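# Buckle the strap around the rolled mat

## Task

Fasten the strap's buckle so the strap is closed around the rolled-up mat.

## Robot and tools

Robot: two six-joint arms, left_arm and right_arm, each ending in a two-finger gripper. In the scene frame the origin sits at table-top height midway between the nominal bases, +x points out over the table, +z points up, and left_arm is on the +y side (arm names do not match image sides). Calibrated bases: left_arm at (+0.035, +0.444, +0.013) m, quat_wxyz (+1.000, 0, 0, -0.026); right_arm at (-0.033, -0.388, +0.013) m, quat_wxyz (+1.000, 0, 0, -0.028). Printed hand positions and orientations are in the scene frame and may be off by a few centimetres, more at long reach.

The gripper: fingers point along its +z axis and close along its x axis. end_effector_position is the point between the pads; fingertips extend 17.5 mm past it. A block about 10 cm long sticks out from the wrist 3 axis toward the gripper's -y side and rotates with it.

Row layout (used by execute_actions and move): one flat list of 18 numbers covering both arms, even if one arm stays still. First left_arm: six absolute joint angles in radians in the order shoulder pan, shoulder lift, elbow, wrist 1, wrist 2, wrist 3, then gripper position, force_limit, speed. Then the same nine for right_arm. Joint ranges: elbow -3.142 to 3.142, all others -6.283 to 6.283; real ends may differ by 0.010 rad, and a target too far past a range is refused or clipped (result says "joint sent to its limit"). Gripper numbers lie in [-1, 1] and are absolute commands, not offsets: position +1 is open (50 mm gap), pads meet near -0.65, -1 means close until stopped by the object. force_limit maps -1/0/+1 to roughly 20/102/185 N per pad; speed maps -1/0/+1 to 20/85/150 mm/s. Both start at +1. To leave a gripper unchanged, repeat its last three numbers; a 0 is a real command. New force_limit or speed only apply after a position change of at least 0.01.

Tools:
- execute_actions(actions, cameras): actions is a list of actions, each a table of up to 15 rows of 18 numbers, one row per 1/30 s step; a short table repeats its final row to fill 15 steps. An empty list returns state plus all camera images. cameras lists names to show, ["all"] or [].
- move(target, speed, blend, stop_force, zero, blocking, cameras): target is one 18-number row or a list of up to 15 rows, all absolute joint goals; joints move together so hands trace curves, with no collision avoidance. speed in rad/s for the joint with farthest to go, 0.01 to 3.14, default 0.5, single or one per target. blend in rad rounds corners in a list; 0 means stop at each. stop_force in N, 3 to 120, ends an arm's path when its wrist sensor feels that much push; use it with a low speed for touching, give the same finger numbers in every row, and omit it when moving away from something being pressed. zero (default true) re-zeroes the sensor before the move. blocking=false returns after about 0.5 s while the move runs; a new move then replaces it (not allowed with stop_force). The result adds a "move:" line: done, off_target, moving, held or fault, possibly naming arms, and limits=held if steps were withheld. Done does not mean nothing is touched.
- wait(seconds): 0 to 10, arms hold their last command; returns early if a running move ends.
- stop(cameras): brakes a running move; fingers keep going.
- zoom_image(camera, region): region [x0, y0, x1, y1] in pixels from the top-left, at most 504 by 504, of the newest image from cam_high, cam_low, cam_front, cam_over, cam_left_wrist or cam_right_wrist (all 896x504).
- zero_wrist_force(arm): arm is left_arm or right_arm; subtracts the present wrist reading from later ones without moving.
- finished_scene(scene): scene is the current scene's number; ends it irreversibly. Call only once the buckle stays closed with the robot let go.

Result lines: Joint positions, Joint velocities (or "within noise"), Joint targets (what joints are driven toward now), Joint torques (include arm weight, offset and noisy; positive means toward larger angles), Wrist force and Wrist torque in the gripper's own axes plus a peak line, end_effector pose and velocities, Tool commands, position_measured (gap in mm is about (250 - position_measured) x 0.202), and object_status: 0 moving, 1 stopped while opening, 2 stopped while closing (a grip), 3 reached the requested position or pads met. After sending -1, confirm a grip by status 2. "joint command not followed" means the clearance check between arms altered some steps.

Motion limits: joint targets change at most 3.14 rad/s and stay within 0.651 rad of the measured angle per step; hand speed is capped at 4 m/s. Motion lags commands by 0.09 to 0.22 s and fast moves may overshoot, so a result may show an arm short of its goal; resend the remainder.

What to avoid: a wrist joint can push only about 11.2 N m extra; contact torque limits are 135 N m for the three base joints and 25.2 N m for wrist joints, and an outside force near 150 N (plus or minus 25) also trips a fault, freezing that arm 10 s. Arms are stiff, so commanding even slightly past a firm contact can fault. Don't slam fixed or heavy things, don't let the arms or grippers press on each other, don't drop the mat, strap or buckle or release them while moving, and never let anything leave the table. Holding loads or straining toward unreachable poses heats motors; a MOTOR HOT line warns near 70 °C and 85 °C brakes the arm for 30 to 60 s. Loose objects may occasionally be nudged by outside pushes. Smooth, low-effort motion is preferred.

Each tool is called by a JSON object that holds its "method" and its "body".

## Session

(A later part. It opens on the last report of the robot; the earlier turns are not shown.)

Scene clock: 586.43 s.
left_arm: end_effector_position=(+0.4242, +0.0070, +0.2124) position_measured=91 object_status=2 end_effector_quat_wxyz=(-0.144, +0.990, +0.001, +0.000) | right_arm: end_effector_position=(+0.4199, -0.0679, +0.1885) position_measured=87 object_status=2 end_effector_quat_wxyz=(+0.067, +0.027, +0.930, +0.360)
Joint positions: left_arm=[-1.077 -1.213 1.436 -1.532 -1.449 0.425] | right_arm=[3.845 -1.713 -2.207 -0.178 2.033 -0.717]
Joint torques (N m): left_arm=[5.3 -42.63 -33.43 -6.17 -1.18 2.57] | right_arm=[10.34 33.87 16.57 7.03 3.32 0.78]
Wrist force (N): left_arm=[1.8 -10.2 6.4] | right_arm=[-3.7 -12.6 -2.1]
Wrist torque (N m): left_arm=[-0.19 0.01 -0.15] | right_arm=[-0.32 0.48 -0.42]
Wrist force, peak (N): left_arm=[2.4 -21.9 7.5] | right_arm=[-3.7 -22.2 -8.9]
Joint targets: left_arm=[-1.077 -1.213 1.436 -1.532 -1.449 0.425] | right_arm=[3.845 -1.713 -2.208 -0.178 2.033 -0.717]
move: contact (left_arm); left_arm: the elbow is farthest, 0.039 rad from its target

{"method": "move", "body": {"target": [-1.0750,-1.2186,1.4422,-1.5327,-1.4484,0.3767,-0.98,0.1,-1,3.8447,-1.7127,-2.2075,-0.1778,2.0330,-0.7174,-0.98,0.1,-1], "speed": 0.1}}

{"method": "move", "body": {"target": [-1.0886,-1.1788,1.3972,-1.5260,-1.4519,0.3637,-0.98,0.1,-1,3.8447,-1.7127,-2.2075,-0.1778,2.0330,-0.7174,-0.98,0.1,-1], "speed": 0.05, "stop_force": 12, "cameras": ["cam_high","cam_front"]}}

{"method": "zoom_image", "body": {"camera": "cam_high", "region": [420, 195, 480, 225]}}

{"method": "zoom_image", "body": {"camera": "cam_front", "region": [375, 160, 475, 210]}}

Scene clock: 600.90 s.
left_arm: end_effector_position=(+0.4242, +0.0098, +0.2130) position_measured=91 object_status=2 end_effector_quat_wxyz=(-0.144, +0.989, +0.025, +0.004) end_effector_velocity=(+0.001, +0.000, +0.001) end_effector_angular_velocity=(+0.000, +0.000, -0.006) | right_arm: end_effector_position=(+0.4199, -0.0679, +0.1885) position_measured=87 object_status=2 end_effector_quat_wxyz=(+0.067, +0.027, +0.930, +0.360)
Joint positions: left_arm=[-1.075 -1.219 1.442 -1.533 -1.448 0.376] | right_arm=[3.845 -1.713 -2.207 -0.178 2.033 -0.717]
Joint velocities: left_arm=[0 0 -0.001 0 0.002 0.006] | right_arm=[within noise]
Joint torques (N m): left_arm=[6.64 -45.48 -27.41 -4.7 1.61 2.31] | right_arm=[-0.3 27.43 16.91 5.34 2.27 0.73]
Wrist force (N): left_arm=[1.7 -1.8 5.2] | right_arm=[-3.6 -4.0 1.4]
Wrist torque (N m): left_arm=[-0.24 -0.02 -0.05] | right_arm=[-0.13 0.55 -0.48]
Wrist force, peak (N): left_arm=[2.1 -10.5 6.9] | right_arm=[-3.9 -13.2 -2.3]
Joint targets: left_arm=[-1.075 -1.219 1.442 -1.533 -1.448 0.377] | right_arm=[3.845 -1.713 -2.208 -0.178 2.033 -0.717]
move: done

Scene clock: 602.17 s.
left_arm: end_effector_position=(+0.4243, +0.0063, +0.2122) position_measured=91 object_status=2 end_effector_quat_wxyz=(-0.144, +0.989, +0.025, +0.004) | right_arm: end_effector_position=(+0.4199, -0.0679, +0.1884) position_measured=87 object_status=2 end_effector_quat_wxyz=(+0.067, +0.027, +0.930, +0.360)
Joint positions: left_arm=[-1.077 -1.211 1.434 -1.532 -1.449 0.374] | right_arm=[3.845 -1.713 -2.208 -0.178 2.033 -0.717]
Joint torques (N m): left_arm=[6.24 -42.67 -32.58 -5.86 0.86 2.49] | right_arm=[11.37 25.73 28.92 6.96 2.45 0.72]
Wrist force (N): left_arm=[2.3 -11.6 6.2] | right_arm=[-4.2 -12.8 -3.2]
Wrist torque (N m): left_arm=[-0.24 -0.04 -0.17] | right_arm=[-0.24 0.49 -0.39]
Wrist force, peak (N): left_arm=[3.1 -23.2 6.3] | right_arm=[-3.8 -22.9 -9.4]
Joint targets: left_arm=[-1.077 -1.211 1.434 -1.531 -1.449 0.374] | right_arm=[3.845 -1.713 -2.208 -0.178 2.033 -0.717]
move: contact (left_arm); left_arm: the elbow is farthest, 0.037 rad from its target
Images, in order (width x height): cam_high 896x504, cam_front 896x504.

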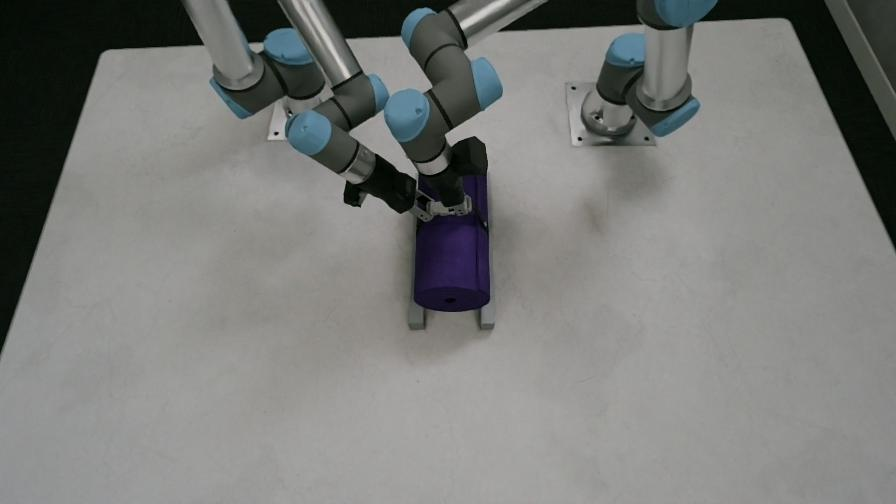

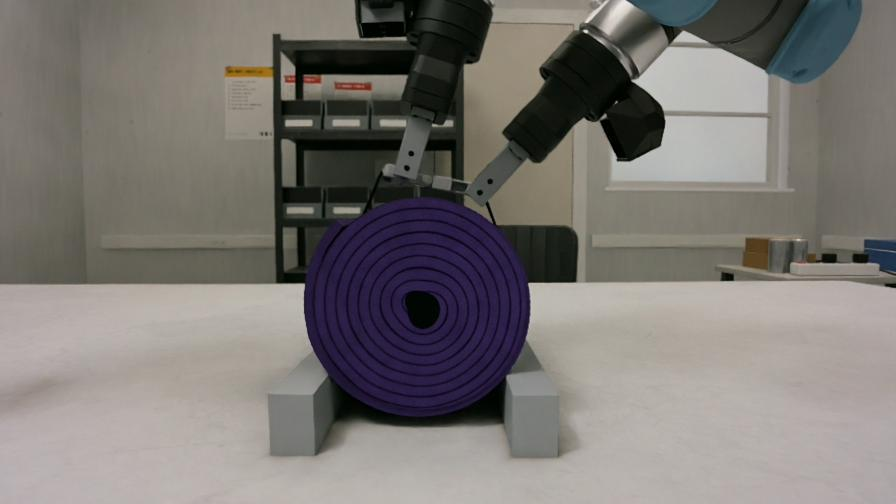

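Scaled by 8.400.

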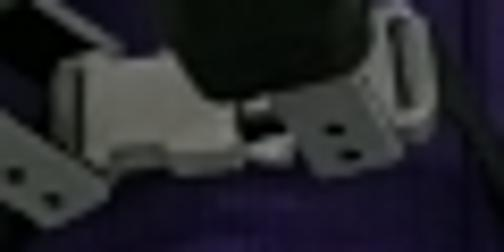

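Scaled by 5.040.

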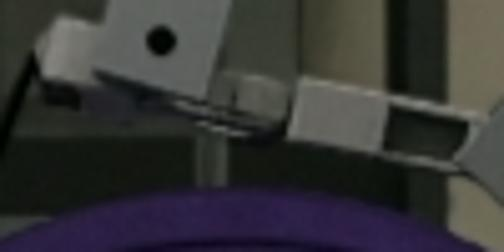

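{"method": "move", "body": {"target": [-1.0760,-1.2099,1.4322,-1.5311,-1.4487,0.3761,-0.98,0.1,-1,3.8447,-1.7127,-2.2075,-0.1778,2.0330,-0.7174,-0.98,0.1,-1], "speed": 0.02}}

{"method": "move", "body": {"target": [-1.0746,-1.2084,1.4303,-1.5307,-1.4484,0.3778,-0.98,0.1,-1,3.8447,-1.7127,-2.2075,-0.1778,2.0330,-0.7174,-0.98,0.1,-1], "speed": 0.02}}

{"method": "move", "body": {"target": [-1.0732,-1.2069,1.4284,-1.5303,-1.4481,0.3795,-0.98,0.1,-1,3.8447,-1.7127,-2.2075,-0.1778,2.0330,-0.7174,-0.98,0.1,-1], "speed": 0.02}}

{"method": "move", "body": {"target": [-1.0718,-1.2054,1.4265,-1.5299,-1.4478,0.3812,-0.98,0.1,-1,3.8447,-1.7127,-2.2075,-0.1778,2.0330,-0.7174,-0.98,0.1,-1], "speed": 0.02}}

Scene clock: 613.77 s.
left_arm: end_effector_position=(+0.4252, +0.0062, +0.2121) position_measured=91 object_status=2 end_effector_quat_wxyz=(-0.144, +0.989, +0.025, +0.004) | right_arm: end_effector_position=(+0.4199, -0.0679, +0.1885) position_measured=87 object_status=2 end_effector_quat_wxyz=(+0.067, +0.027, +0.930, +0.360)
Joint positions: left_arm=[-1.076 -1.21 1.432 -1.531 -1.449 0.376] | right_arm=[3.845 -1.713 -2.207 -0.178 2.033 -0.717]
Joint torques (N m): left_arm=[4.4 -38.89 -33.09 -2.68 0.82 2.25] | right_arm=[11.66 19.69 31.51 5.88 3.69 0.82]
Wrist force (N): left_arm=[0.6 -14.0 5.4] | right_arm=[-4.8 -13.9 -4.8]
Wrist torque (N m): left_arm=[-0.25 0.01 -0.24] | right_arm=[-0.26 0.45 -0.33]
Wrist force, peak (N): left_arm=[1.3 -13.6 6.6] | right_arm=[-5.2 -15.1 -3.5]
Joint targets: left_arm=[-1.076 -1.210 1.432 -1.531 -1.449 0.376] | right_arm=[3.845 -1.713 -2.208 -0.178 2.033 -0.717]
move: done

Scene clock: 614.47 s.
left_arm: end_effector_position=(+0.4262, +0.0062, +0.2121) position_measured=91 object_status=2 end_effector_quat_wxyz=(-0.144, +0.989, +0.025, +0.003) | right_arm: end_effector_position=(+0.4199, -0.0679, +0.1885) position_measured=87 object_status=2 end_effector_quat_wxyz=(+0.067, +0.027, +0.930, +0.360)
Joint positions: left_arm=[-1.075 -1.208 1.43 -1.531 -1.448 0.378] | right_arm=[3.845 -1.713 -2.207 -0.178 2.033 -0.717]
Joint torques (N m): left_arm=[4.66 -39.15 -33.14 -2.88 1.12 2.32] | right_arm=[11.75 18.19 31.54 5.59 3.83 0.74]
Wrist force (N): left_arm=[-0.2 -13.6 5.9] | right_arm=[-5.9 -14.2 -4.4]
Wrist torque (N m): left_arm=[-0.22 -0.01 -0.21] | right_arm=[-0.27 0.42 -0.30]
Wrist force, peak (N): left_arm=[1.2 -13.5 7.0] | right_arm=[-5.6 -15.3 -3.8]
Joint targets: left_arm=[-1.075 -1.208 1.430 -1.531 -1.448 0.378] | right_arm=[3.845 -1.713 -2.208 -0.178 2.033 -0.717]
move: done

Scene clock: 615.17 s.
left_arm: end_effector_position=(+0.4271, +0.0062, +0.2120) position_measured=91 object_status=2 end_effector_quat_wxyz=(-0.144, +0.989, +0.025, +0.003) | right_arm: end_effector_position=(+0.4199, -0.0679, +0.1885) position_measured=87 object_status=2 end_effector_quat_wxyz=(+0.067, +0.027, +0.930, +0.360)
Joint positions: left_arm=[-1.073 -1.207 1.428 -1.53 -1.448 0.38] | right_arm=[3.845 -1.713 -2.207 -0.178 2.033 -0.717]
Joint torques (N m): left_arm=[4.71 -39.27 -32.86 -2.89 1.41 2.15] | right_arm=[11.35 18.38 30.3 5.41 4.17 0.75]
Wrist force (N): left_arm=[-0.8 -13.0 6.4] | right_arm=[-7.1 -14.4 -3.4]
Wrist torque (N m): left_arm=[-0.23 -0.03 -0.18] | right_arm=[-0.28 0.38 -0.27]
Wrist force, peak (N): left_arm=[0.4 -13.4 6.8] | right_arm=[-6.9 -14.8 -3.4]
Joint targets: left_arm=[-1.073 -1.207 1.428 -1.530 -1.448 0.379] | right_arm=[3.845 -1.713 -2.208 -0.178 2.033 -0.717]
move: done

Scene clock: 615.87 s.
left_arm: end_effector_position=(+0.4281, +0.0062, +0.2119) position_measured=91 object_status=2 end_effector_quat_wxyz=(-0.144, +0.989, +0.025, +0.003) | right_arm: end_effector_position=(+0.4199, -0.0679, +0.1885) position_measured=87 object_status=2 end_effector_quat_wxyz=(+0.067, +0.027, +0.930, +0.360)
Joint positions: left_arm=[-1.072 -1.205 1.426 -1.53 -1.448 0.381] | right_arm=[3.845 -1.713 -2.207 -0.178 2.033 -0.717]
Joint torques (N m): left_arm=[5.32 -38.33 -32.75 -2.78 1.66 2.17] | right_arm=[11.77 18.19 30.57 5.3 4.34 0.77]
Wrist force (N): left_arm=[-1.3 -12.2 6.8] | right_arm=[-7.4 -14.1 -2.8]
Wrist torque (N m): left_arm=[-0.21 -0.04 -0.15] | right_arm=[-0.27 0.33 -0.26]
Wrist force, peak (N): left_arm=[-1.5 -13.5 5.4] | right_arm=[-7.1 -14.6 -3.2]
Joint targets: left_arm=[-1.072 -1.205 1.427 -1.530 -1.448 0.381] | right_arm=[3.845 -1.713 -2.208 -0.178 2.033 -0.717]
move: done

{"method": "move", "body": {"target": [-1.0760,-1.2099,1.4322,-1.5311,-1.4487,0.3761,-0.98,0.1,-1,3.8447,-1.7127,-2.2075,-0.1778,2.0330,-0.7174,-0.98,0.1,-1], "speed": 0.02}}

{"method": "move", "body": {"target": [-1.0760,-1.2097,1.4303,-1.5288,-1.4487,0.3762,-0.98,0.1,-1,3.8447,-1.7127,-2.2075,-0.1778,2.0330,-0.7174,-0.98,0.1,-1], "speed": 0.02}}

{"method": "move", "body": {"target": [-1.0760,-1.2095,1.4284,-1.5265,-1.4487,0.3763,-0.98,0.1,-1,3.8447,-1.7127,-2.2075,-0.1778,2.0330,-0.7174,-0.98,0.1,-1], "speed": 0.02}}

{"method": "move", "body": {"target": [-1.0760,-1.2093,1.4265,-1.5242,-1.4487,0.3764,-0.98,0.1,-1,3.8447,-1.7127,-2.2075,-0.1778,2.0330,-0.7174,-0.98,0.1,-1], "speed": 0.02}}

{"method": "move", "body": {"target": [-1.0760,-1.2091,1.4246,-1.5219,-1.4487,0.3765,-0.98,0.1,-1,3.8447,-1.7127,-2.2075,-0.1778,2.0330,-0.7174,-0.98,0.1,-1], "speed": 0.02}}

Scene clock: 624.03 s.
left_arm: end_effector_position=(+0.4251, +0.0062, +0.2121) position_measured=91 object_status=2 end_effector_quat_wxyz=(-0.144, +0.989, +0.025, +0.004) | right_arm: end_effector_position=(+0.4199, -0.0679, +0.1885) position_measured=87 object_status=2 end_effector_quat_wxyz=(+0.067, +0.027, +0.930, +0.360)
Joint positions: left_arm=[-1.076 -1.21 1.432 -1.531 -1.449 0.376] | right_arm=[3.845 -1.713 -2.207 -0.178 2.033 -0.717]
Joint torques (N m): left_arm=[-9.89 -47.71 -26.37 -7.35 -2.94 -1.6] | right_arm=[10.98 18.78 27.06 4.78 5.52 0.64]
Wrist force (N): left_arm=[1.4 -12.9 5.6] | right_arm=[-4.1 -13.4 -4.1]
Wrist torque (N m): left_arm=[-0.26 0.00 -0.13] | right_arm=[-0.25 0.44 -0.36]
Wrist force, peak (N): left_arm=[-1.9 -13.2 5.3] | right_arm=[-7.6 -14.2 -2.8]
Joint targets: left_arm=[-1.076 -1.210 1.432 -1.531 -1.449 0.376] | right_arm=[3.845 -1.713 -2.208 -0.178 2.033 -0.717]
move: done

Scene clock: 624.73 s.
left_arm: end_effector_position=(+0.4252, +0.0061, +0.2128) position_measured=91 object_status=2 end_effector_quat_wxyz=(-0.144, +0.989, +0.025, +0.003) | right_arm: end_effector_position=(+0.4199, -0.0679, +0.1885) position_measured=87 object_status=2 end_effector_quat_wxyz=(+0.067, +0.027, +0.930, +0.360)
Joint positions: left_arm=[-1.076 -1.21 1.43 -1.529 -1.449 0.376] | right_arm=[3.845 -1.713 -2.207 -0.178 2.033 -0.717]
Joint torques (N m): left_arm=[2.03 -37.68 -33.57 -2.65 -2.84 2.64] | right_arm=[10.8 18.59 27.79 5.28 5.72 0.67]
Wrist force (N): left_arm=[1.0 -12.1 6.5] | right_arm=[-4.4 -11.7 -4.8]
Wrist torque (N m): left_arm=[-0.23 -0.02 -0.11] | right_arm=[-0.29 0.46 -0.36]
Wrist force, peak (N): left_arm=[1.7 -13.5 6.5] | right_arm=[-4.7 -14.9 -3.9]
Joint targets: left_arm=[-1.076 -1.210 1.430 -1.529 -1.449 0.376] | right_arm=[3.845 -1.713 -2.208 -0.178 2.033 -0.717]
move: done

Scene clock: 625.43 s.
left_arm: end_effector_position=(+0.4252, +0.0061, +0.2133) position_measured=91 object_status=2 end_effector_quat_wxyz=(-0.144, +0.989, +0.025, +0.003) | right_arm: end_effector_position=(+0.4199, -0.0679, +0.1885) position_measured=87 object_status=2 end_effector_quat_wxyz=(+0.067, +0.027, +0.930, +0.360)
Joint positions: left_arm=[-1.076 -1.209 1.428 -1.526 -1.449 0.376] | right_arm=[3.845 -1.713 -2.207 -0.178 2.033 -0.717]
Joint torques (N m): left_arm=[4.69 -39.56 -33.75 -2.49 -2.42 2.63] | right_arm=[11.06 18.35 26.73 5.87 5.41 0.74]
Wrist force (N): left_arm=[1.0 -10.6 8.0] | right_arm=[-4.7 -10.4 -4.6]
Wrist torque (N m): left_arm=[-0.19 -0.02 -0.10] | right_arm=[-0.30 0.43 -0.36]
Wrist force, peak (N): left_arm=[1.7 -11.6 7.8] | right_arm=[-4.9 -12.7 -3.5]
Joint targets: left_arm=[-1.076 -1.210 1.428 -1.526 -1.449 0.376] | right_arm=[3.845 -1.713 -2.208 -0.178 2.033 -0.717]
move: done

Scene clock: 626.13 s.
left_arm: end_effector_position=(+0.4253, +0.0060, +0.2140) position_measured=91 object_status=2 end_effector_quat_wxyz=(-0.144, +0.989, +0.025, +0.003) | right_arm: end_effector_position=(+0.4199, -0.0679, +0.1885) position_measured=87 object_status=2 end_effector_quat_wxyz=(+0.067, +0.027, +0.930, +0.360)
Joint positions: left_arm=[-1.076 -1.209 1.426 -1.524 -1.449 0.376] | right_arm=[3.845 -1.713 -2.207 -0.178 2.033 -0.717]
Joint torques (N m): left_arm=[5.22 -39.36 -30.89 -0.22 -1.31 2.41] | right_arm=[3.3 18.23 26.81 5.95 1.47 0.7]
Wrist force (N): left_arm=[1.7 -2.7 6.7] | right_arm=[-4.5 -4.7 0.9]
Wrist torque (N m): left_arm=[-0.26 0.02 -0.02] | right_arm=[-0.16 0.66 -0.48]
Wrist force, peak (N): left_arm=[1.6 -10.0 9.1] | right_arm=[-5.3 -11.1 -3.8]
Joint targets: left_arm=[-1.076 -1.209 1.427 -1.524 -1.449 0.376] | right_arm=[3.845 -1.713 -2.208 -0.178 2.033 -0.717]
move: done

Scene clock: 626.83 s.
left_arm: end_effector_position=(+0.4253, +0.0060, +0.2146) position_measured=91 object_status=2 end_effector_quat_wxyz=(-0.145, +0.989, +0.025, +0.003) | right_arm: end_effector_position=(+0.4199, -0.0679, +0.1885) position_measured=87 object_status=2 end_effector_quat_wxyz=(+0.067, +0.027, +0.930, +0.360)
Joint positions: left_arm=[-1.076 -1.209 1.425 -1.522 -1.449 0.377] | right_arm=[3.845 -1.713 -2.207 -0.178 2.033 -0.717]
Joint torques (N m): left_arm=[5.56 -39.58 -32.12 -0.54 -0.01 2.33] | right_arm=[-4.25 18.21 26.19 5.73 -0.92 0.73]
Wrist force (N): left_arm=[1.9 -2.4 8.0] | right_arm=[-4.8 -4.1 0.6]
Wrist torque (N m): left_arm=[-0.27 0.02 -0.03] | right_arm=[-0.18 0.69 -0.47]
Wrist force, peak (N): left_arm=[1.9 -2.4 8.0] | right_arm=[-4.5 -4.9 1.2]
Joint targets: left_arm=[-1.076 -1.209 1.425 -1.522 -1.449 0.377] | right_arm=[3.845 -1.713 -2.208 -0.178 2.033 -0.717]
move: done

{"method": "move", "body": {"target": [[-1.0760,-1.2093,1.4265,-1.5242,-1.4487,0.3764,-0.98,0.1,-1,3.8447,-1.7127,-2.2075,-0.1778,2.0330,-0.7174,-0.98,0.1,-1],[-1.0860,-1.1800,1.3935,-1.5192,-1.4513,0.3668,-0.98,0.1,-1,3.8447,-1.7127,-2.2075,-0.1778,2.0330,-0.7174,-0.98,0.1,-1]], "speed": 0.05, "stop_force": 12, "cameras": ["cam_high","cam_front"]}}

{"method": "zoom_image", "body": {"camera": "cam_front", "region": [375, 160, 475, 210]}}

{"method": "zoom_image", "body": {"camera": "cam_high", "region": [420, 195, 480, 225]}}

Scene clock: 633.90 s.
left_arm: end_effector_position=(+0.4254, +0.0053, +0.2137) position_measured=91 object_status=2 end_effector_quat_wxyz=(-0.145, +0.989, +0.025, +0.003) | right_arm: end_effector_position=(+0.4199, -0.0679, +0.1885) position_measured=87 object_status=2 end_effector_quat_wxyz=(+0.067, +0.027, +0.930, +0.360)
Joint positions: left_arm=[-1.076 -1.207 1.425 -1.524 -1.449 0.376] | right_arm=[3.845 -1.713 -2.207 -0.178 2.033 -0.717]
Joint torques (N m): left_arm=[9.46 -43.07 -32.68 -5.71 -2.22 2.18] | right_arm=[9.61 21.98 23.79 5.55 4.8 0.62]
Wrist force (N): left_arm=[-0.2 -6.2 6.6] | right_arm=[-6.5 -7.9 -0.2]
Wrist torque (N m): left_arm=[-0.30 0.18 0.05] | right_arm=[-0.22 0.77 -0.39]
Wrist force, peak (N): left_arm=[2.0 -21.3 7.4] | right_arm=[-5.9 -22.3 -7.9]
Joint targets: left_arm=[-1.076 -1.207 1.425 -1.524 -1.449 0.376] | right_arm=[3.845 -1.713 -2.208 -0.178 2.033 -0.717]
move: contact (left_arm); path passed 1 of 2 targets; left_arm: the elbow is farthest, 0.031 rad from its target
Images, in order (width x height): cam_high 896x504, cam_front 896x504.

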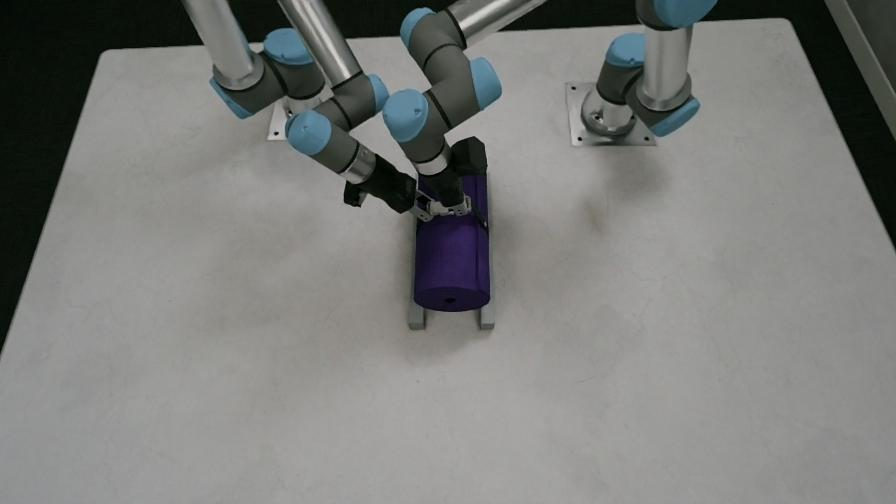

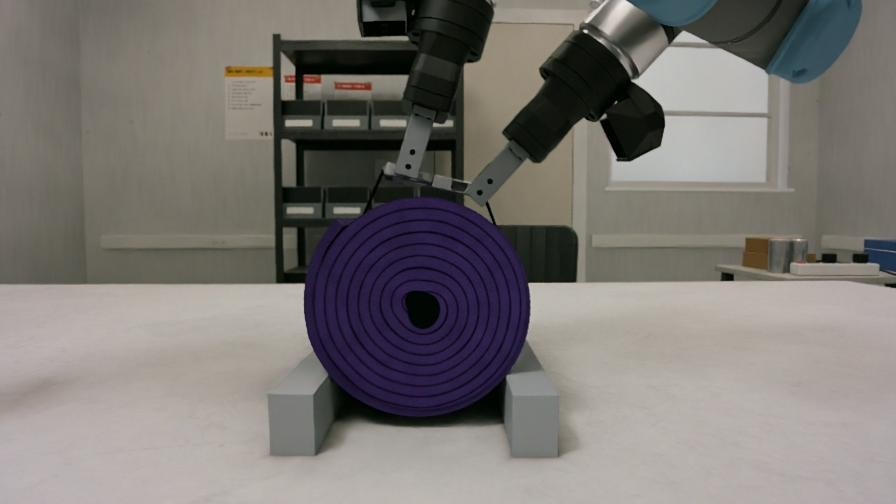

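Scaled by 5.040.

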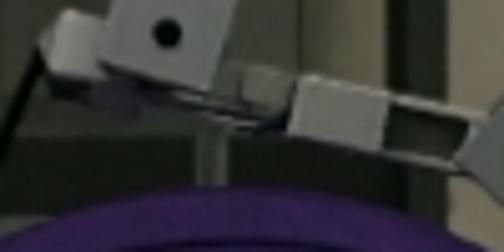

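Scaled by 8.400.

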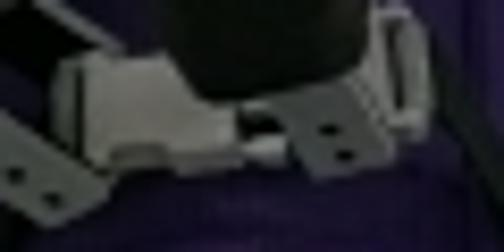

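{"method": "move", "body": {"target": [[-1.0740,-1.2152,1.4388,-1.5324,-1.4483,0.3782,-0.98,0.1,-1,3.8447,-1.7127,-2.2075,-0.1778,2.0330,-0.7174,-0.98,0.1,-1],[-1.0760,-1.2101,1.4341,-1.5334,-1.4487,0.3760,-0.98,0.1,-1,3.8447,-1.7127,-2.2075,-0.1778,2.0330,-0.7174,-0.98,0.1,-1]], "speed": 0.05}}

{"method": "move", "body": {"target": [-1.0760,-1.2103,1.4360,-1.5357,-1.4487,0.3759,-0.98,0.1,-1,3.8447,-1.7127,-2.2075,-0.1778,2.0330,-0.7174,-0.98,0.1,-1], "speed": 0.02}}

{"method": "move", "body": {"target": [-1.0760,-1.2105,1.4379,-1.5380,-1.4487,0.3758,-0.98,0.1,-1,3.8447,-1.7127,-2.2075,-0.1778,2.0330,-0.7174,-0.98,0.1,-1], "speed": 0.02}}

{"method": "move", "body": {"target": [-1.0760,-1.2107,1.4398,-1.5403,-1.4487,0.3757,-0.98,0.1,-1,3.8447,-1.7127,-2.2075,-0.1778,2.0330,-0.7174,-0.98,0.1,-1], "speed": 0.02}}

{"method": "move", "body": {"target": [-1.0760,-1.2109,1.4417,-1.5426,-1.4487,0.3756,-0.98,0.1,-1,3.8447,-1.7127,-2.2075,-0.1778,2.0330,-0.7174,-0.98,0.1,-1], "speed": 0.02}}

Scene clock: 650.27 s.
left_arm: end_effector_position=(+0.4252, +0.0063, +0.2115) position_measured=91 object_status=2 end_effector_quat_wxyz=(-0.143, +0.989, +0.025, +0.004) | right_arm: end_effector_position=(+0.4199, -0.0679, +0.1884) position_measured=87 object_status=2 end_effector_quat_wxyz=(+0.067, +0.027, +0.930, +0.360)
Joint positions: left_arm=[-1.076 -1.21 1.434 -1.533 -1.449 0.376] | right_arm=[3.845 -1.713 -2.207 -0.178 2.033 -0.717]
Joint torques (N m): left_arm=[-11.81 -51.9 -22.73 -7.65 -3.54 -1.23] | right_arm=[0.2 36.57 21.41 5.82 1.14 0.61]
Wrist force (N): left_arm=[1.3 -16.8 5.7] | right_arm=[-5.1 -17.3 -6.2]
Wrist torque (N m): left_arm=[-0.23 0.05 -0.19] | right_arm=[-0.34 0.57 -0.32]
Wrist force, peak (N): left_arm=[1.8 -16.6 6.3] | right_arm=[-5.5 -17.7 -5.6]
Joint targets: left_arm=[-1.076 -1.210 1.434 -1.533 -1.449 0.376] | right_arm=[3.845 -1.713 -2.208 -0.178 2.033 -0.717]
move: done

Scene clock: 650.97 s.
left_arm: end_effector_position=(+0.4251, +0.0063, +0.2109) position_measured=91 object_status=2 end_effector_quat_wxyz=(-0.143, +0.989, +0.025, +0.004) | right_arm: end_effector_position=(+0.4199, -0.0679, +0.1885) position_measured=87 object_status=2 end_effector_quat_wxyz=(+0.067, +0.027, +0.930, +0.360)
Joint positions: left_arm=[-1.076 -1.21 1.436 -1.536 -1.449 0.376] | right_arm=[3.845 -1.713 -2.207 -0.178 2.033 -0.717]
Joint torques (N m): left_arm=[-15.61 -50.67 -23.3 -7.88 -3.6 1.76] | right_arm=[-0.51 37.08 21 8.03 1.16 0.56]
Wrist force (N): left_arm=[1.6 -16.9 4.3] | right_arm=[-4.6 -17.6 -5.2]
Wrist torque (N m): left_arm=[-0.27 0.03 -0.19] | right_arm=[-0.30 0.59 -0.33]
Wrist force, peak (N): left_arm=[2.3 -16.3 6.9] | right_arm=[-5.7 -18.2 -5.2]
Joint targets: left_arm=[-1.076 -1.210 1.436 -1.536 -1.449 0.376] | right_arm=[3.845 -1.713 -2.208 -0.178 2.033 -0.717]
move: done

Scene clock: 651.67 s.
left_arm: end_effector_position=(+0.4251, +0.0064, +0.2103) position_measured=91 object_status=2 end_effector_quat_wxyz=(-0.143, +0.989, +0.025, +0.004) | right_arm: end_effector_position=(+0.4199, -0.0679, +0.1885) position_measured=87 object_status=2 end_effector_quat_wxyz=(+0.067, +0.027, +0.930, +0.360)
Joint positions: left_arm=[-1.076 -1.211 1.438 -1.538 -1.449 0.376] | right_arm=[3.845 -1.713 -2.207 -0.178 2.033 -0.717]
Joint torques (N m): left_arm=[-16.2 -50.48 -22.29 -7.94 -3.61 -0.86] | right_arm=[-0.21 37.31 20.27 8.03 1.35 0.65]
Wrist force (N): left_arm=[1.9 -17.6 3.6] | right_arm=[-4.7 -19.0 -4.7]
Wrist torque (N m): left_arm=[-0.30 0.06 -0.21] | right_arm=[-0.24 0.61 -0.33]
Wrist force, peak (N): left_arm=[1.7 -17.8 3.6] | right_arm=[-5.0 -19.6 -3.8]
Joint targets: left_arm=[-1.076 -1.210 1.438 -1.538 -1.449 0.376] | right_arm=[3.845 -1.713 -2.208 -0.178 2.033 -0.717]
move: done

Scene clock: 652.37 s.
left_arm: end_effector_position=(+0.4251, +0.0064, +0.2097) position_measured=91 object_status=2 end_effector_quat_wxyz=(-0.143, +0.989, +0.025, +0.004) | right_arm: end_effector_position=(+0.4199, -0.0679, +0.1885) position_measured=87 object_status=2 end_effector_quat_wxyz=(+0.067, +0.027, +0.930, +0.360)
Joint positions: left_arm=[-1.076 -1.211 1.44 -1.54 -1.449 0.376] | right_arm=[3.845 -1.713 -2.207 -0.178 2.033 -0.717]
Joint torques (N m): left_arm=[-16.36 -50.03 -21.9 -7.88 -3.73 -2.57] | right_arm=[-0.06 37.46 19.5 8.08 1.54 0.59]
Wrist force (N): left_arm=[2.5 -17.6 3.5] | right_arm=[-4.8 -20.1 -3.6]
Wrist torque (N m): left_arm=[-0.26 0.05 -0.22] | right_arm=[-0.13 0.61 -0.32]
Wrist force, peak (N): left_arm=[1.8 -18.3 2.7] | right_arm=[-4.8 -20.4 -3.7]
Joint targets: left_arm=[-1.076 -1.211 1.440 -1.540 -1.449 0.376] | right_arm=[3.845 -1.713 -2.208 -0.178 2.033 -0.717]
move: done

Scene clock: 653.07 s.
left_arm: end_effector_position=(+0.4251, +0.0065, +0.2091) position_measured=91 object_status=2 end_effector_quat_wxyz=(-0.142, +0.989, +0.025, +0.004) | right_arm: end_effector_position=(+0.4199, -0.0679, +0.1885) position_measured=87 object_status=2 end_effector_quat_wxyz=(+0.067, +0.027, +0.930, +0.360)
Joint positions: left_arm=[-1.076 -1.211 1.442 -1.543 -1.449 0.376] | right_arm=[3.845 -1.713 -2.207 -0.178 2.033 -0.717]
Joint torques (N m): left_arm=[-16.82 -48.24 -22.27 -7.97 -3.7 -2.51] | right_arm=[0.35 36.9 18.97 7.97 1.73 0.58]
Wrist force (N): left_arm=[2.7 -18.7 2.7] | right_arm=[-4.7 -21.4 -3.0]
Wrist torque (N m): left_arm=[-0.36 0.07 -0.23] | right_arm=[-0.10 0.64 -0.32]
Wrist force, peak (N): left_arm=[2.1 -19.1 1.5] | right_arm=[-4.7 -21.4 -3.0]
Joint targets: left_arm=[-1.076 -1.211 1.442 -1.543 -1.449 0.376] | right_arm=[3.845 -1.713 -2.208 -0.178 2.033 -0.717]
move: done

{"method": "move", "body": {"target": [[-1.0687,-1.2264,1.4419,-1.5256,-1.4469,0.42,-0.98,0.1,-1,3.8447,-1.7127,-2.2075,-0.1778,2.0330,-0.7174,-0.98,0.1,-1],[-1.1255,-1.2779,1.5354,-1.6093,-1.3361,0.3472,-0.98,0.1,-1,3.8447,-1.7127,-2.2075,-0.1778,2.0330,-0.7174,-0.98,0.1,-1],[-1.1288,-1.2681,1.5244,-1.6076,-1.3369,0.344,-0.98,0.1,-1,3.8447,-1.7127,-2.2075,-0.1778,2.0330,-0.7174,-0.98,0.1,-1]], "speed": 0.1, "cameras": ["cam_high","cam_front"]}}

{"method": "zoom_image", "body": {"camera": "cam_front", "region": [375, 160, 475, 210]}}

{"method": "zoom_image", "body": {"camera": "cam_high", "region": [420, 195, 480, 225]}}

Scene clock: 682.90 s.
left_arm: end_effector_position=(+0.4226, +0.0097, +0.2137) position_measured=91 object_status=2 end_effector_quat_wxyz=(-0.143, +0.987, +0.010, +0.069) end_effector_velocity=(-0.001, +0.000, +0.002) end_effector_angular_velocity=(-0.003, -0.002, -0.001) | right_arm: end_effector_position=(+0.4199, -0.0679, +0.1885) position_measured=87 object_status=2 end_effector_quat_wxyz=(+0.067, +0.027, +0.930, +0.360)
Joint positions: left_arm=[-1.129 -1.268 1.524 -1.607 -1.337 0.344] | right_arm=[3.845 -1.713 -2.207 -0.178 2.033 -0.717]
Joint velocities: left_arm=[-0.001 -0.005 0.002 0 0.001 0] | right_arm=[within noise]
Joint torques (N m): left_arm=[6.15 -51.01 -18.7 -1.47 -0.6 0.55] | right_arm=[3.34 28.09 18.5 3.32 3.52 0.53]
Wrist force (N): left_arm=[0.7 -1.9 6.0] | right_arm=[-4.3 -4.8 1.2]
Wrist torque (N m): left_arm=[-0.29 -0.03 -0.03] | right_arm=[-0.24 0.66 -0.48]
Wrist force, peak (N): left_arm=[1.9 -19.4 1.3] | right_arm=[-4.5 -21.6 -3.1]
Joint targets: left_arm=[-1.129 -1.268 1.524 -1.608 -1.337 0.344] | right_arm=[3.845 -1.713 -2.208 -0.178 2.033 -0.717]
move: done
Images, in order (width x height): cam_high 896x504, cam_front 896x504.

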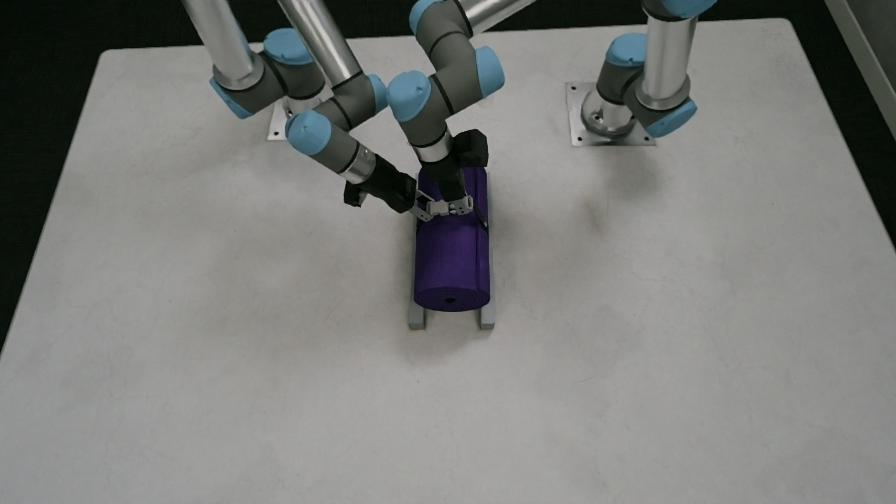

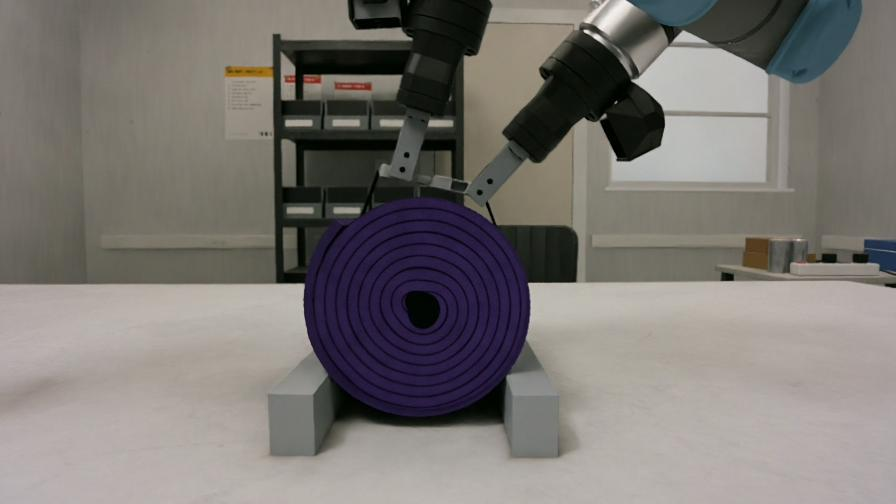

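Scaled by 5.040.

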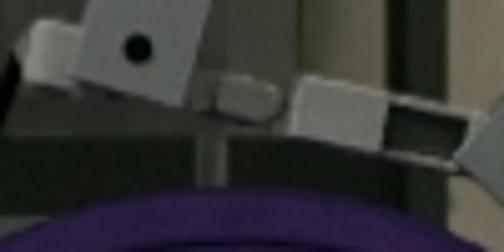

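Scaled by 8.400.

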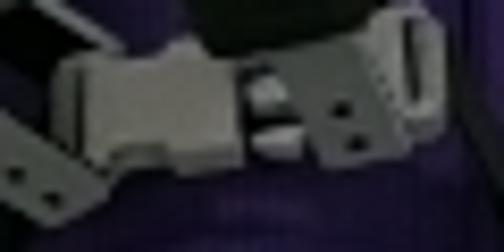

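{"method": "move", "body": {"target": [-1.1422,-1.2291,1.4804,-1.6010,-1.3403,0.3312,-0.98,0.1,-1,3.8447,-1.7127,-2.2075,-0.1778,2.0330,-0.7174,-0.98,0.1,-1], "speed": 0.05, "stop_force": 12, "cameras": ["cam_high","cam_front"]}}

{"method": "zoom_image", "body": {"camera": "cam_front", "region": [375, 160, 475, 210]}}

{"method": "zoom_image", "body": {"camera": "cam_high", "region": [420, 195, 480, 225]}}

Scene clock: 688.93 s.
left_arm: end_effector_position=(+0.4227, +0.0057, +0.2131) position_measured=91 object_status=2 end_effector_quat_wxyz=(-0.143, +0.987, +0.010, +0.069) | right_arm: end_effector_position=(+0.4199, -0.0679, +0.1884) position_measured=87 object_status=2 end_effector_quat_wxyz=(+0.067, +0.027, +0.930, +0.360)
Joint positions: left_arm=[-1.131 -1.26 1.515 -1.606 -1.337 0.341] | right_arm=[3.845 -1.713 -2.208 -0.178 2.033 -0.717]
Joint torques (N m): left_arm=[6.1 -39.43 -32.52 -6.58 1.14 2.62] | right_arm=[4.6 23.55 27.25 7.08 4.12 0.61]
Wrist force (N): left_arm=[2.3 -11.3 6.9] | right_arm=[-4.1 -13.8 -2.8]
Wrist torque (N m): left_arm=[-0.27 -0.05 -0.08] | right_arm=[-0.37 0.67 -0.51]
Wrist force, peak (N): left_arm=[3.2 -23.9 7.8] | right_arm=[-4.2 -24.2 -8.2]
Joint targets: left_arm=[-1.131 -1.260 1.515 -1.606 -1.337 0.341] | right_arm=[3.845 -1.713 -2.208 -0.178 2.033 -0.717]
move: contact (left_arm); left_arm: the elbow is farthest, 0.035 rad from its target
Images, in order (width x height): cam_high 896x504, cam_front 896x504.

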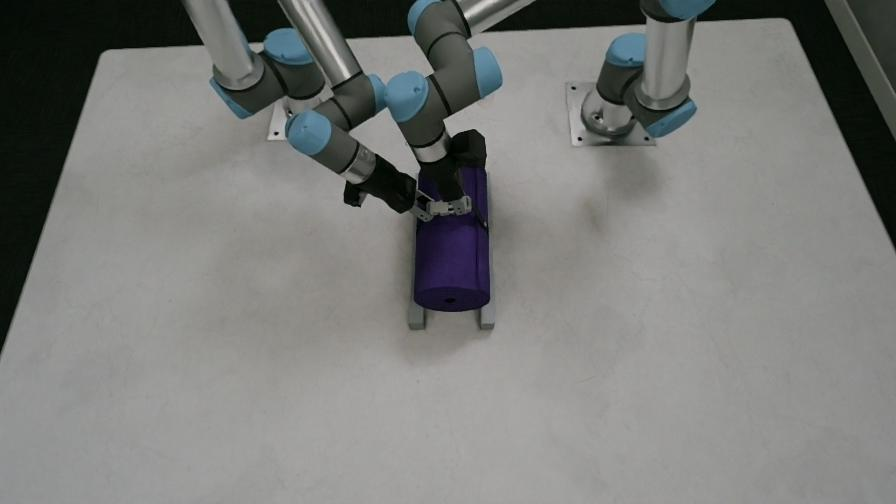

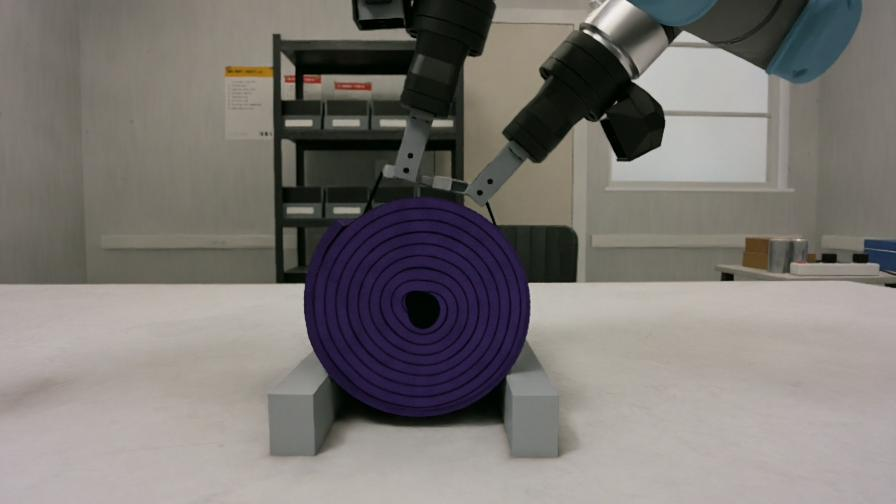

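Scaled by 5.040.

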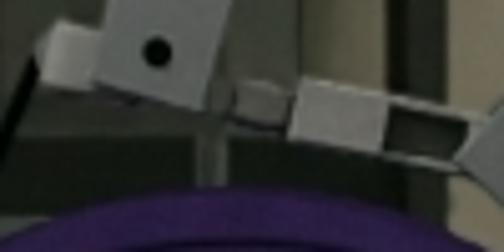

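Scaled by 8.400.

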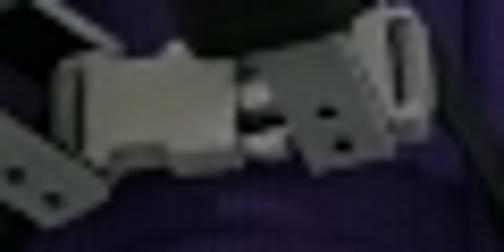

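{"method": "move", "body": {"target": [-1.1296,-1.2585,1.5131,-1.6056,-1.3367,0.3427,-0.98,0.1,-1,3.8447,-1.7127,-2.2075,-0.1778,2.0330,-0.7174,-0.98,0.1,-1], "speed": 0.02}}

{"method": "move", "body": {"target": [-1.1282,-1.2570,1.5112,-1.6052,-1.3364,0.3444,-0.98,0.1,-1,3.8447,-1.7127,-2.2075,-0.1778,2.0330,-0.7174,-0.98,0.1,-1], "speed": 0.02}}

{"method": "move", "body": {"target": [-1.1268,-1.2555,1.5093,-1.6048,-1.3361,0.3461,-0.98,0.1,-1,3.8447,-1.7127,-2.2075,-0.1778,2.0330,-0.7174,-0.98,0.1,-1], "speed": 0.02}}

{"method": "move", "body": {"target": [-1.1254,-1.2540,1.5074,-1.6044,-1.3358,0.3478,-0.98,0.1,-1,3.8447,-1.7127,-2.2075,-0.1778,2.0330,-0.7174,-0.98,0.1,-1], "speed": 0.02}}

Scene clock: 697.47 s.
left_arm: end_effector_position=(+0.4239, +0.0059, +0.2132) position_measured=91 object_status=2 end_effector_quat_wxyz=(-0.143, +0.987, +0.010, +0.069) | right_arm: end_effector_position=(+0.4199, -0.0679, +0.1885) position_measured=87 object_status=2 end_effector_quat_wxyz=(+0.067, +0.027, +0.930, +0.360)
Joint positions: left_arm=[-1.13 -1.258 1.513 -1.606 -1.337 0.343] | right_arm=[3.845 -1.713 -2.207 -0.178 2.033 -0.717]
Joint torques (N m): left_arm=[6.02 -36.97 -33.4 -2.19 2.22 2.22] | right_arm=[6.86 37.04 28.07 4.91 4.11 0.49]
Wrist force (N): left_arm=[-1.4 -9.7 6.1] | right_arm=[-6.9 -11.4 -2.0]
Wrist torque (N m): left_arm=[-0.29 -0.06 -0.08] | right_arm=[-0.34 0.57 -0.40]
Wrist force, peak (N): left_arm=[-2.0 -12.2 6.9] | right_arm=[-8.0 -14.0 -2.9]
Joint targets: left_arm=[-1.130 -1.258 1.513 -1.606 -1.337 0.343] | right_arm=[3.845 -1.713 -2.208 -0.178 2.033 -0.717]
move: done

Scene clock: 698.17 s.
left_arm: end_effector_position=(+0.4248, +0.0058, +0.2131) position_measured=91 object_status=2 end_effector_quat_wxyz=(-0.143, +0.987, +0.010, +0.069) | right_arm: end_effector_position=(+0.4199, -0.0679, +0.1885) position_measured=87 object_status=2 end_effector_quat_wxyz=(+0.067, +0.027, +0.930, +0.360)
Joint positions: left_arm=[-1.128 -1.257 1.511 -1.605 -1.336 0.344] | right_arm=[3.845 -1.713 -2.207 -0.178 2.033 -0.717]
Joint torques (N m): left_arm=[6.91 -37.28 -32.81 -2.24 2.35 2.08] | right_arm=[6.37 36.68 23.17 4.41 4.06 0.48]
Wrist force (N): left_arm=[-2.7 -10.4 5.4] | right_arm=[-7.3 -11.3 -2.8]
Wrist torque (N m): left_arm=[-0.29 -0.06 -0.08] | right_arm=[-0.33 0.52 -0.35]
Wrist force, peak (N): left_arm=[-2.6 -10.4 5.6] | right_arm=[-7.8 -12.2 -1.7]
Joint targets: left_arm=[-1.128 -1.257 1.511 -1.605 -1.336 0.344] | right_arm=[3.845 -1.713 -2.208 -0.178 2.033 -0.717]
move: done

Scene clock: 698.87 s.
left_arm: end_effector_position=(+0.4258, +0.0058, +0.2131) position_measured=91 object_status=2 end_effector_quat_wxyz=(-0.144, +0.987, +0.010, +0.069) | right_arm: end_effector_position=(+0.4199, -0.0679, +0.1885) position_measured=87 object_status=2 end_effector_quat_wxyz=(+0.067, +0.027, +0.930, +0.360)
Joint positions: left_arm=[-1.127 -1.255 1.509 -1.605 -1.336 0.346] | right_arm=[3.845 -1.713 -2.207 -0.178 2.033 -0.717]
Joint torques (N m): left_arm=[6.79 -38.22 -34.07 -2.65 2.71 2.09] | right_arm=[7.28 35.98 17.82 4 4.05 0.51]
Wrist force (N): left_arm=[-3.9 -10.7 5.0] | right_arm=[-8.4 -11.2 -3.0]
Wrist torque (N m): left_arm=[-0.27 -0.07 -0.05] | right_arm=[-0.29 0.50 -0.30]
Wrist force, peak (N): left_arm=[-3.4 -10.5 6.1] | right_arm=[-8.9 -12.5 -1.8]
Joint targets: left_arm=[-1.127 -1.255 1.509 -1.605 -1.336 0.346] | right_arm=[3.845 -1.713 -2.208 -0.178 2.033 -0.717]
move: done

Scene clock: 699.57 s.
left_arm: end_effector_position=(+0.4267, +0.0058, +0.2131) position_measured=91 object_status=2 end_effector_quat_wxyz=(-0.144, +0.987, +0.010, +0.069) | right_arm: end_effector_position=(+0.4199, -0.0679, +0.1885) position_measured=87 object_status=2 end_effector_quat_wxyz=(+0.067, +0.027, +0.930, +0.360)
Joint positions: left_arm=[-1.125 -1.254 1.507 -1.604 -1.336 0.348] | right_arm=[3.845 -1.713 -2.207 -0.178 2.033 -0.717]
Joint torques (N m): left_arm=[7.52 -36.95 -33.05 -2.83 2.97 2.09] | right_arm=[7.56 35.15 15.88 4.01 4 0.52]
Wrist force (N): left_arm=[-4.8 -10.9 5.5] | right_arm=[-9.5 -12.1 -2.4]
Wrist torque (N m): left_arm=[-0.27 -0.08 -0.03] | right_arm=[-0.31 0.43 -0.25]
Wrist force, peak (N): left_arm=[-5.0 -11.2 5.0] | right_arm=[-9.8 -12.9 -1.7]
Joint targets: left_arm=[-1.125 -1.254 1.507 -1.604 -1.336 0.348] | right_arm=[3.845 -1.713 -2.208 -0.178 2.033 -0.717]
move: done

{"method": "move", "body": {"target": [[-1.1298,-1.2588,1.5135,-1.6057,-1.3367,0.3424,-0.98,0.1,-1,3.8447,-1.7127,-2.2075,-0.1778,2.0330,-0.7174,-0.98,0.1,-1],[-1.1298,-1.2590,1.5154,-1.6080,-1.3367,0.3424,-0.98,0.1,-1,3.8447,-1.7127,-2.2075,-0.1778,2.0330,-0.7174,-0.98,0.1,-1]], "speed": 0.02}}

{"method": "move", "body": {"target": [-1.1298,-1.2592,1.5173,-1.6103,-1.3367,0.3424,-0.98,0.1,-1,3.8447,-1.7127,-2.2075,-0.1778,2.0330,-0.7174,-0.98,0.1,-1], "speed": 0.02}}

{"method": "move", "body": {"target": [-1.1298,-1.2594,1.5192,-1.6126,-1.3367,0.3424,-0.98,0.1,-1,3.8447,-1.7127,-2.2075,-0.1778,2.0330,-0.7174,-0.98,0.1,-1], "speed": 0.02}}

{"method": "move", "body": {"target": [-1.1298,-1.2586,1.5116,-1.6034,-1.3367,0.3424,-0.98,0.1,-1,3.8447,-1.7127,-2.2075,-0.1778,2.0330,-0.7174,-0.98,0.1,-1], "speed": 0.02}}

{"method": "move", "body": {"target": [-1.1298,-1.2584,1.5097,-1.6011,-1.3367,0.3424,-0.98,0.1,-1,3.8447,-1.7127,-2.2075,-0.1778,2.0330,-0.7174,-0.98,0.1,-1], "speed": 0.02}}

{"method": "move", "body": {"target": [-1.1298,-1.2582,1.5078,-1.5988,-1.3367,0.3424,-0.98,0.1,-1,3.8447,-1.7127,-2.2075,-0.1778,2.0330,-0.7174,-0.98,0.1,-1], "speed": 0.02}}

Scene clock: 709.67 s.
left_arm: end_effector_position=(+0.4237, +0.0060, +0.2125) position_measured=91 object_status=2 end_effector_quat_wxyz=(-0.143, +0.987, +0.010, +0.070) | right_arm: end_effector_position=(+0.4199, -0.0679, +0.1885) position_measured=87 object_status=2 end_effector_quat_wxyz=(+0.067, +0.027, +0.930, +0.360)
Joint positions: left_arm=[-1.13 -1.259 1.516 -1.608 -1.337 0.342] | right_arm=[3.845 -1.713 -2.208 -0.178 2.033 -0.717]
Joint torques (N m): left_arm=[-3.44 -48.76 -25.6 -5.57 -2.65 0.31] | right_arm=[9.89 32.76 15.97 5.29 4.15 0.43]
Wrist force (N): left_arm=[3.6 -10.4 5.6] | right_arm=[-2.6 -13.7 -1.5]
Wrist torque (N m): left_arm=[-0.28 -0.02 -0.09] | right_arm=[-0.29 0.74 -0.57]
Wrist force, peak (N): left_arm=[-5.2 -11.2 5.2] | right_arm=[-10.1 -12.9 -1.8]
Joint targets: left_arm=[-1.130 -1.259 1.515 -1.608 -1.337 0.342] | right_arm=[3.845 -1.713 -2.208 -0.178 2.033 -0.717]
move: done

Scene clock: 710.37 s.
left_arm: end_effector_position=(+0.4237, +0.0061, +0.2120) position_measured=91 object_status=2 end_effector_quat_wxyz=(-0.143, +0.987, +0.010, +0.070) | right_arm: end_effector_position=(+0.4199, -0.0679, +0.1885) position_measured=87 object_status=2 end_effector_quat_wxyz=(+0.067, +0.027, +0.930, +0.360)
Joint positions: left_arm=[-1.13 -1.259 1.517 -1.61 -1.337 0.342] | right_arm=[3.845 -1.713 -2.208 -0.178 2.033 -0.717]
Joint torques (N m): left_arm=[4.18 -49.18 -21.74 -6.69 -2.57 2.29] | right_arm=[9.04 31.63 16.63 7.16 4.13 0.61]
Wrist force (N): left_arm=[3.3 -12.1 4.0] | right_arm=[-2.3 -15.0 -2.0]
Wrist torque (N m): left_arm=[-0.32 -0.01 -0.09] | right_arm=[-0.28 0.73 -0.57]
Wrist force, peak (N): left_arm=[3.8 -12.1 4.5] | right_arm=[-2.6 -15.7 -1.4]
Joint targets: left_arm=[-1.130 -1.259 1.517 -1.610 -1.337 0.342] | right_arm=[3.845 -1.713 -2.208 -0.178 2.033 -0.717]
move: done

Scene clock: 711.07 s.
left_arm: end_effector_position=(+0.4236, +0.0062, +0.2114) position_measured=91 object_status=2 end_effector_quat_wxyz=(-0.142, +0.987, +0.010, +0.070) | right_arm: end_effector_position=(+0.4199, -0.0679, +0.1885) position_measured=87 object_status=2 end_effector_quat_wxyz=(+0.067, +0.027, +0.930, +0.360)
Joint positions: left_arm=[-1.13 -1.259 1.519 -1.613 -1.337 0.342] | right_arm=[3.845 -1.713 -2.208 -0.178 2.033 -0.717]
Joint torques (N m): left_arm=[5.33 -48.72 -21.46 -6.97 -2.35 2.26] | right_arm=[9.66 30.75 17.54 8.03 4.2 0.53]
Wrist force (N): left_arm=[2.8 -13.8 2.2] | right_arm=[-2.6 -16.1 -2.5]
Wrist torque (N m): left_arm=[-0.37 -0.02 -0.07] | right_arm=[-0.29 0.73 -0.56]
Wrist force, peak (N): left_arm=[2.8 -13.8 2.2] | right_arm=[-2.8 -17.0 -1.4]
Joint targets: left_arm=[-1.130 -1.259 1.519 -1.613 -1.337 0.342] | right_arm=[3.845 -1.713 -2.208 -0.178 2.033 -0.717]
move: done

Scene clock: 711.77 s.
left_arm: end_effector_position=(+0.4238, +0.0058, +0.2138) position_measured=91 object_status=2 end_effector_quat_wxyz=(-0.144, +0.987, +0.010, +0.069) | right_arm: end_effector_position=(+0.4199, -0.0679, +0.1885) position_measured=87 object_status=2 end_effector_quat_wxyz=(+0.067, +0.027, +0.930, +0.360)
Joint positions: left_arm=[-1.13 -1.259 1.511 -1.603 -1.337 0.342] | right_arm=[3.845 -1.713 -2.208 -0.178 2.033 -0.717]
Joint torques (N m): left_arm=[4.78 -37.69 -27.54 -3.11 -1.04 2.29] | right_arm=[9.53 30.87 17.27 5.02 4.17 0.52]
Wrist force (N): left_arm=[0.0 -8.4 7.1] | right_arm=[-4.7 -8.3 -3.6]
Wrist torque (N m): left_arm=[-0.27 -0.05 0.00] | right_arm=[-0.32 0.64 -0.46]
Wrist force, peak (N): left_arm=[2.9 -13.7 3.8] | right_arm=[-3.3 -17.3 -1.8]
Joint targets: left_arm=[-1.130 -1.259 1.512 -1.603 -1.337 0.342] | right_arm=[3.845 -1.713 -2.208 -0.178 2.033 -0.717]
move: done

Scene clock: 712.47 s.
left_arm: end_effector_position=(+0.4238, +0.0057, +0.2144) position_measured=91 object_status=2 end_effector_quat_wxyz=(-0.144, +0.987, +0.010, +0.069) | right_arm: end_effector_position=(+0.4199, -0.0679, +0.1885) position_measured=87 object_status=2 end_effector_quat_wxyz=(+0.067, +0.027, +0.930, +0.360)
Joint positions: left_arm=[-1.13 -1.258 1.51 -1.601 -1.337 0.342] | right_arm=[3.845 -1.713 -2.208 -0.178 2.033 -0.717]
Joint torques (N m): left_arm=[5.52 -36.49 -32.02 -0.78 0.81 2.27] | right_arm=[4.52 29.7 18.87 3.31 4.06 0.52]
Wrist force (N): left_arm=[1.0 -2.5 6.4] | right_arm=[-3.7 -4.4 1.3]
Wrist torque (N m): left_arm=[-0.33 -0.12 -0.03] | right_arm=[-0.27 0.57 -0.47]
Wrist force, peak (N): left_arm=[0.6 -7.9 8.4] | right_arm=[-5.2 -9.5 -2.4]
Joint targets: left_arm=[-1.130 -1.258 1.510 -1.601 -1.337 0.342] | right_arm=[3.845 -1.713 -2.208 -0.178 2.033 -0.717]
move: done

Scene clock: 713.17 s.
left_arm: end_effector_position=(+0.4238, +0.0057, +0.2149) position_measured=91 object_status=2 end_effector_quat_wxyz=(-0.144, +0.987, +0.010, +0.069) | right_arm: end_effector_position=(+0.4199, -0.0679, +0.1885) position_measured=87 object_status=2 end_effector_quat_wxyz=(+0.067, +0.027, +0.930, +0.360)
Joint positions: left_arm=[-1.13 -1.258 1.508 -1.599 -1.337 0.342] | right_arm=[3.845 -1.713 -2.208 -0.178 2.033 -0.717]
Joint torques (N m): left_arm=[6.02 -38.3 -32.2 -0.72 2.31 2.26] | right_arm=[-1.79 29.26 18.81 3.31 3.7 0.49]
Wrist force (N): left_arm=[0.5 -2.1 8.4] | right_arm=[-4.3 -4.2 0.9]
Wrist torque (N m): left_arm=[-0.30 -0.09 -0.01] | right_arm=[-0.33 0.53 -0.45]
Wrist force, peak (N): left_arm=[0.5 -2.1 8.4] | right_arm=[-4.1 -5.0 1.8]
Joint targets: left_arm=[-1.130 -1.258 1.508 -1.599 -1.337 0.342] | right_arm=[3.845 -1.713 -2.208 -0.178 2.033 -0.717]
move: done

{"method": "move", "body": {"target": [[-1.1298,-1.2584,1.5097,-1.6011,-1.3367,0.3424,-0.98,0.1,-1,3.8447,-1.7127,-2.2075,-0.1778,2.0330,-0.7174,-0.98,0.1,-1],[-1.1398,-1.2292,1.4767,-1.5962,-1.3393,0.3328,-0.98,0.1,-1,3.8447,-1.7127,-2.2075,-0.1778,2.0330,-0.7174,-0.98,0.1,-1]], "speed": 0.05, "stop_force": 12, "cameras": ["cam_high","cam_front"]}}

{"method": "zoom_image", "body": {"camera": "cam_front", "region": [375, 160, 475, 210]}}

{"method": "zoom_image", "body": {"camera": "cam_high", "region": [420, 195, 480, 225]}}

Scene clock: 720.40 s.
left_arm: end_effector_position=(+0.4232, -0.0075, +0.2119) position_measured=91 object_status=2 end_effector_quat_wxyz=(-0.143, +0.987, +0.010, +0.069) | right_arm: end_effector_position=(+0.4199, -0.0679, +0.1885) position_measured=87 object_status=2 end_effector_quat_wxyz=(+0.067, +0.027, +0.930, +0.360)
Joint positions: left_arm=[-1.139 -1.233 1.481 -1.597 -1.339 0.334] | right_arm=[3.845 -1.713 -2.207 -0.178 2.033 -0.717]
Joint torques (N m): left_arm=[16.18 -47.84 -26.91 -0.82 5.35 2.23] | right_arm=[9.19 25.47 23.67 1.74 2.25 0.34]
Wrist force (N): left_arm=[-9.5 2.3 6.7] | right_arm=[-12.7 0.9 4.2]
Wrist torque (N m): left_arm=[-0.31 -0.09 0.16] | right_arm=[-0.20 0.35 -0.14]
Wrist force, peak (N): left_arm=[-8.2 -15.5 9.0] | right_arm=[-12.8 -14.8 -5.7]
Joint targets: left_arm=[-1.139 -1.233 1.481 -1.597 -1.339 0.334] | right_arm=[3.845 -1.713 -2.208 -0.178 2.033 -0.717]
move: contact (left_arm); path passed 1 of 2 targets
Images, in order (width x height): cam_high 896x504, cam_front 896x504.

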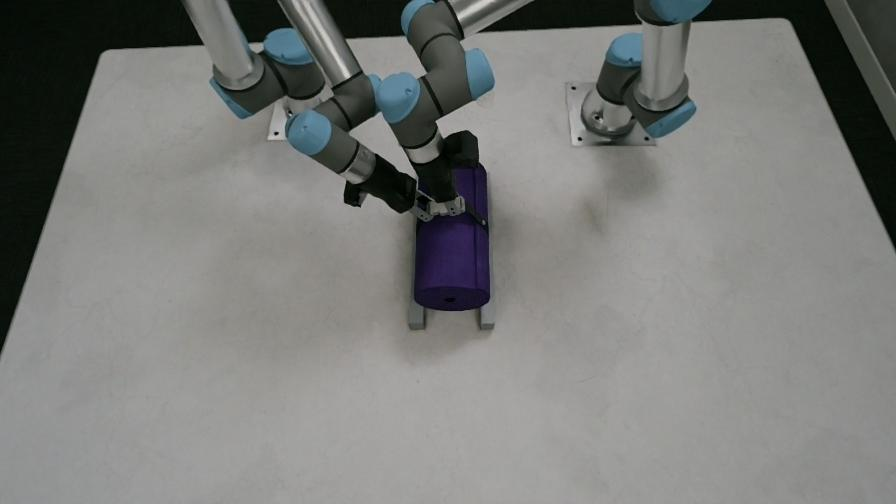

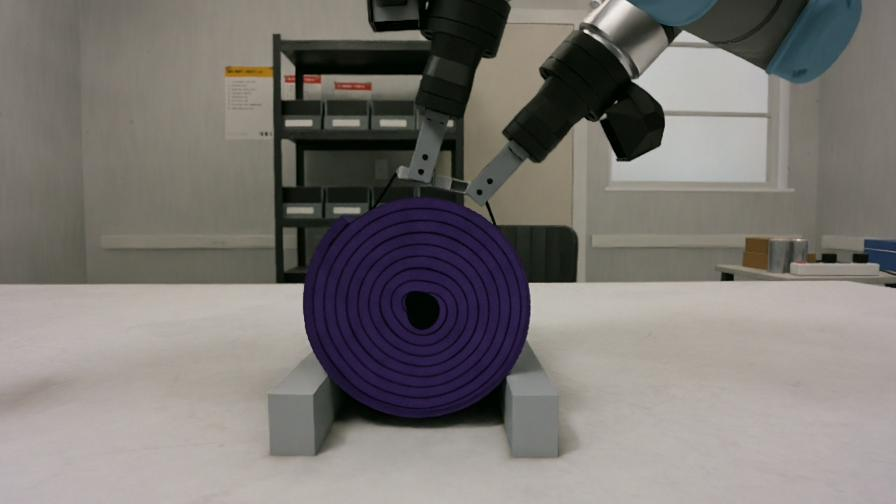

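Scaled by 5.040.

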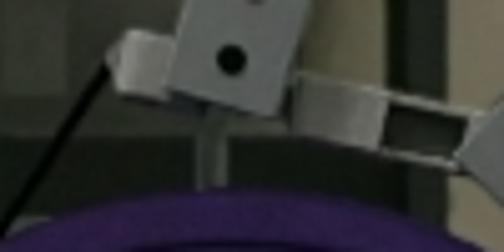

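Scaled by 8.400.

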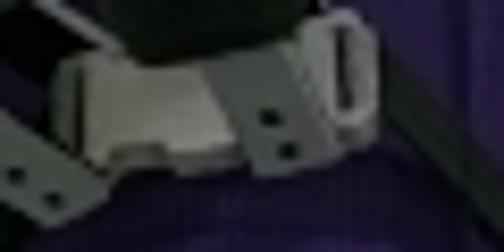

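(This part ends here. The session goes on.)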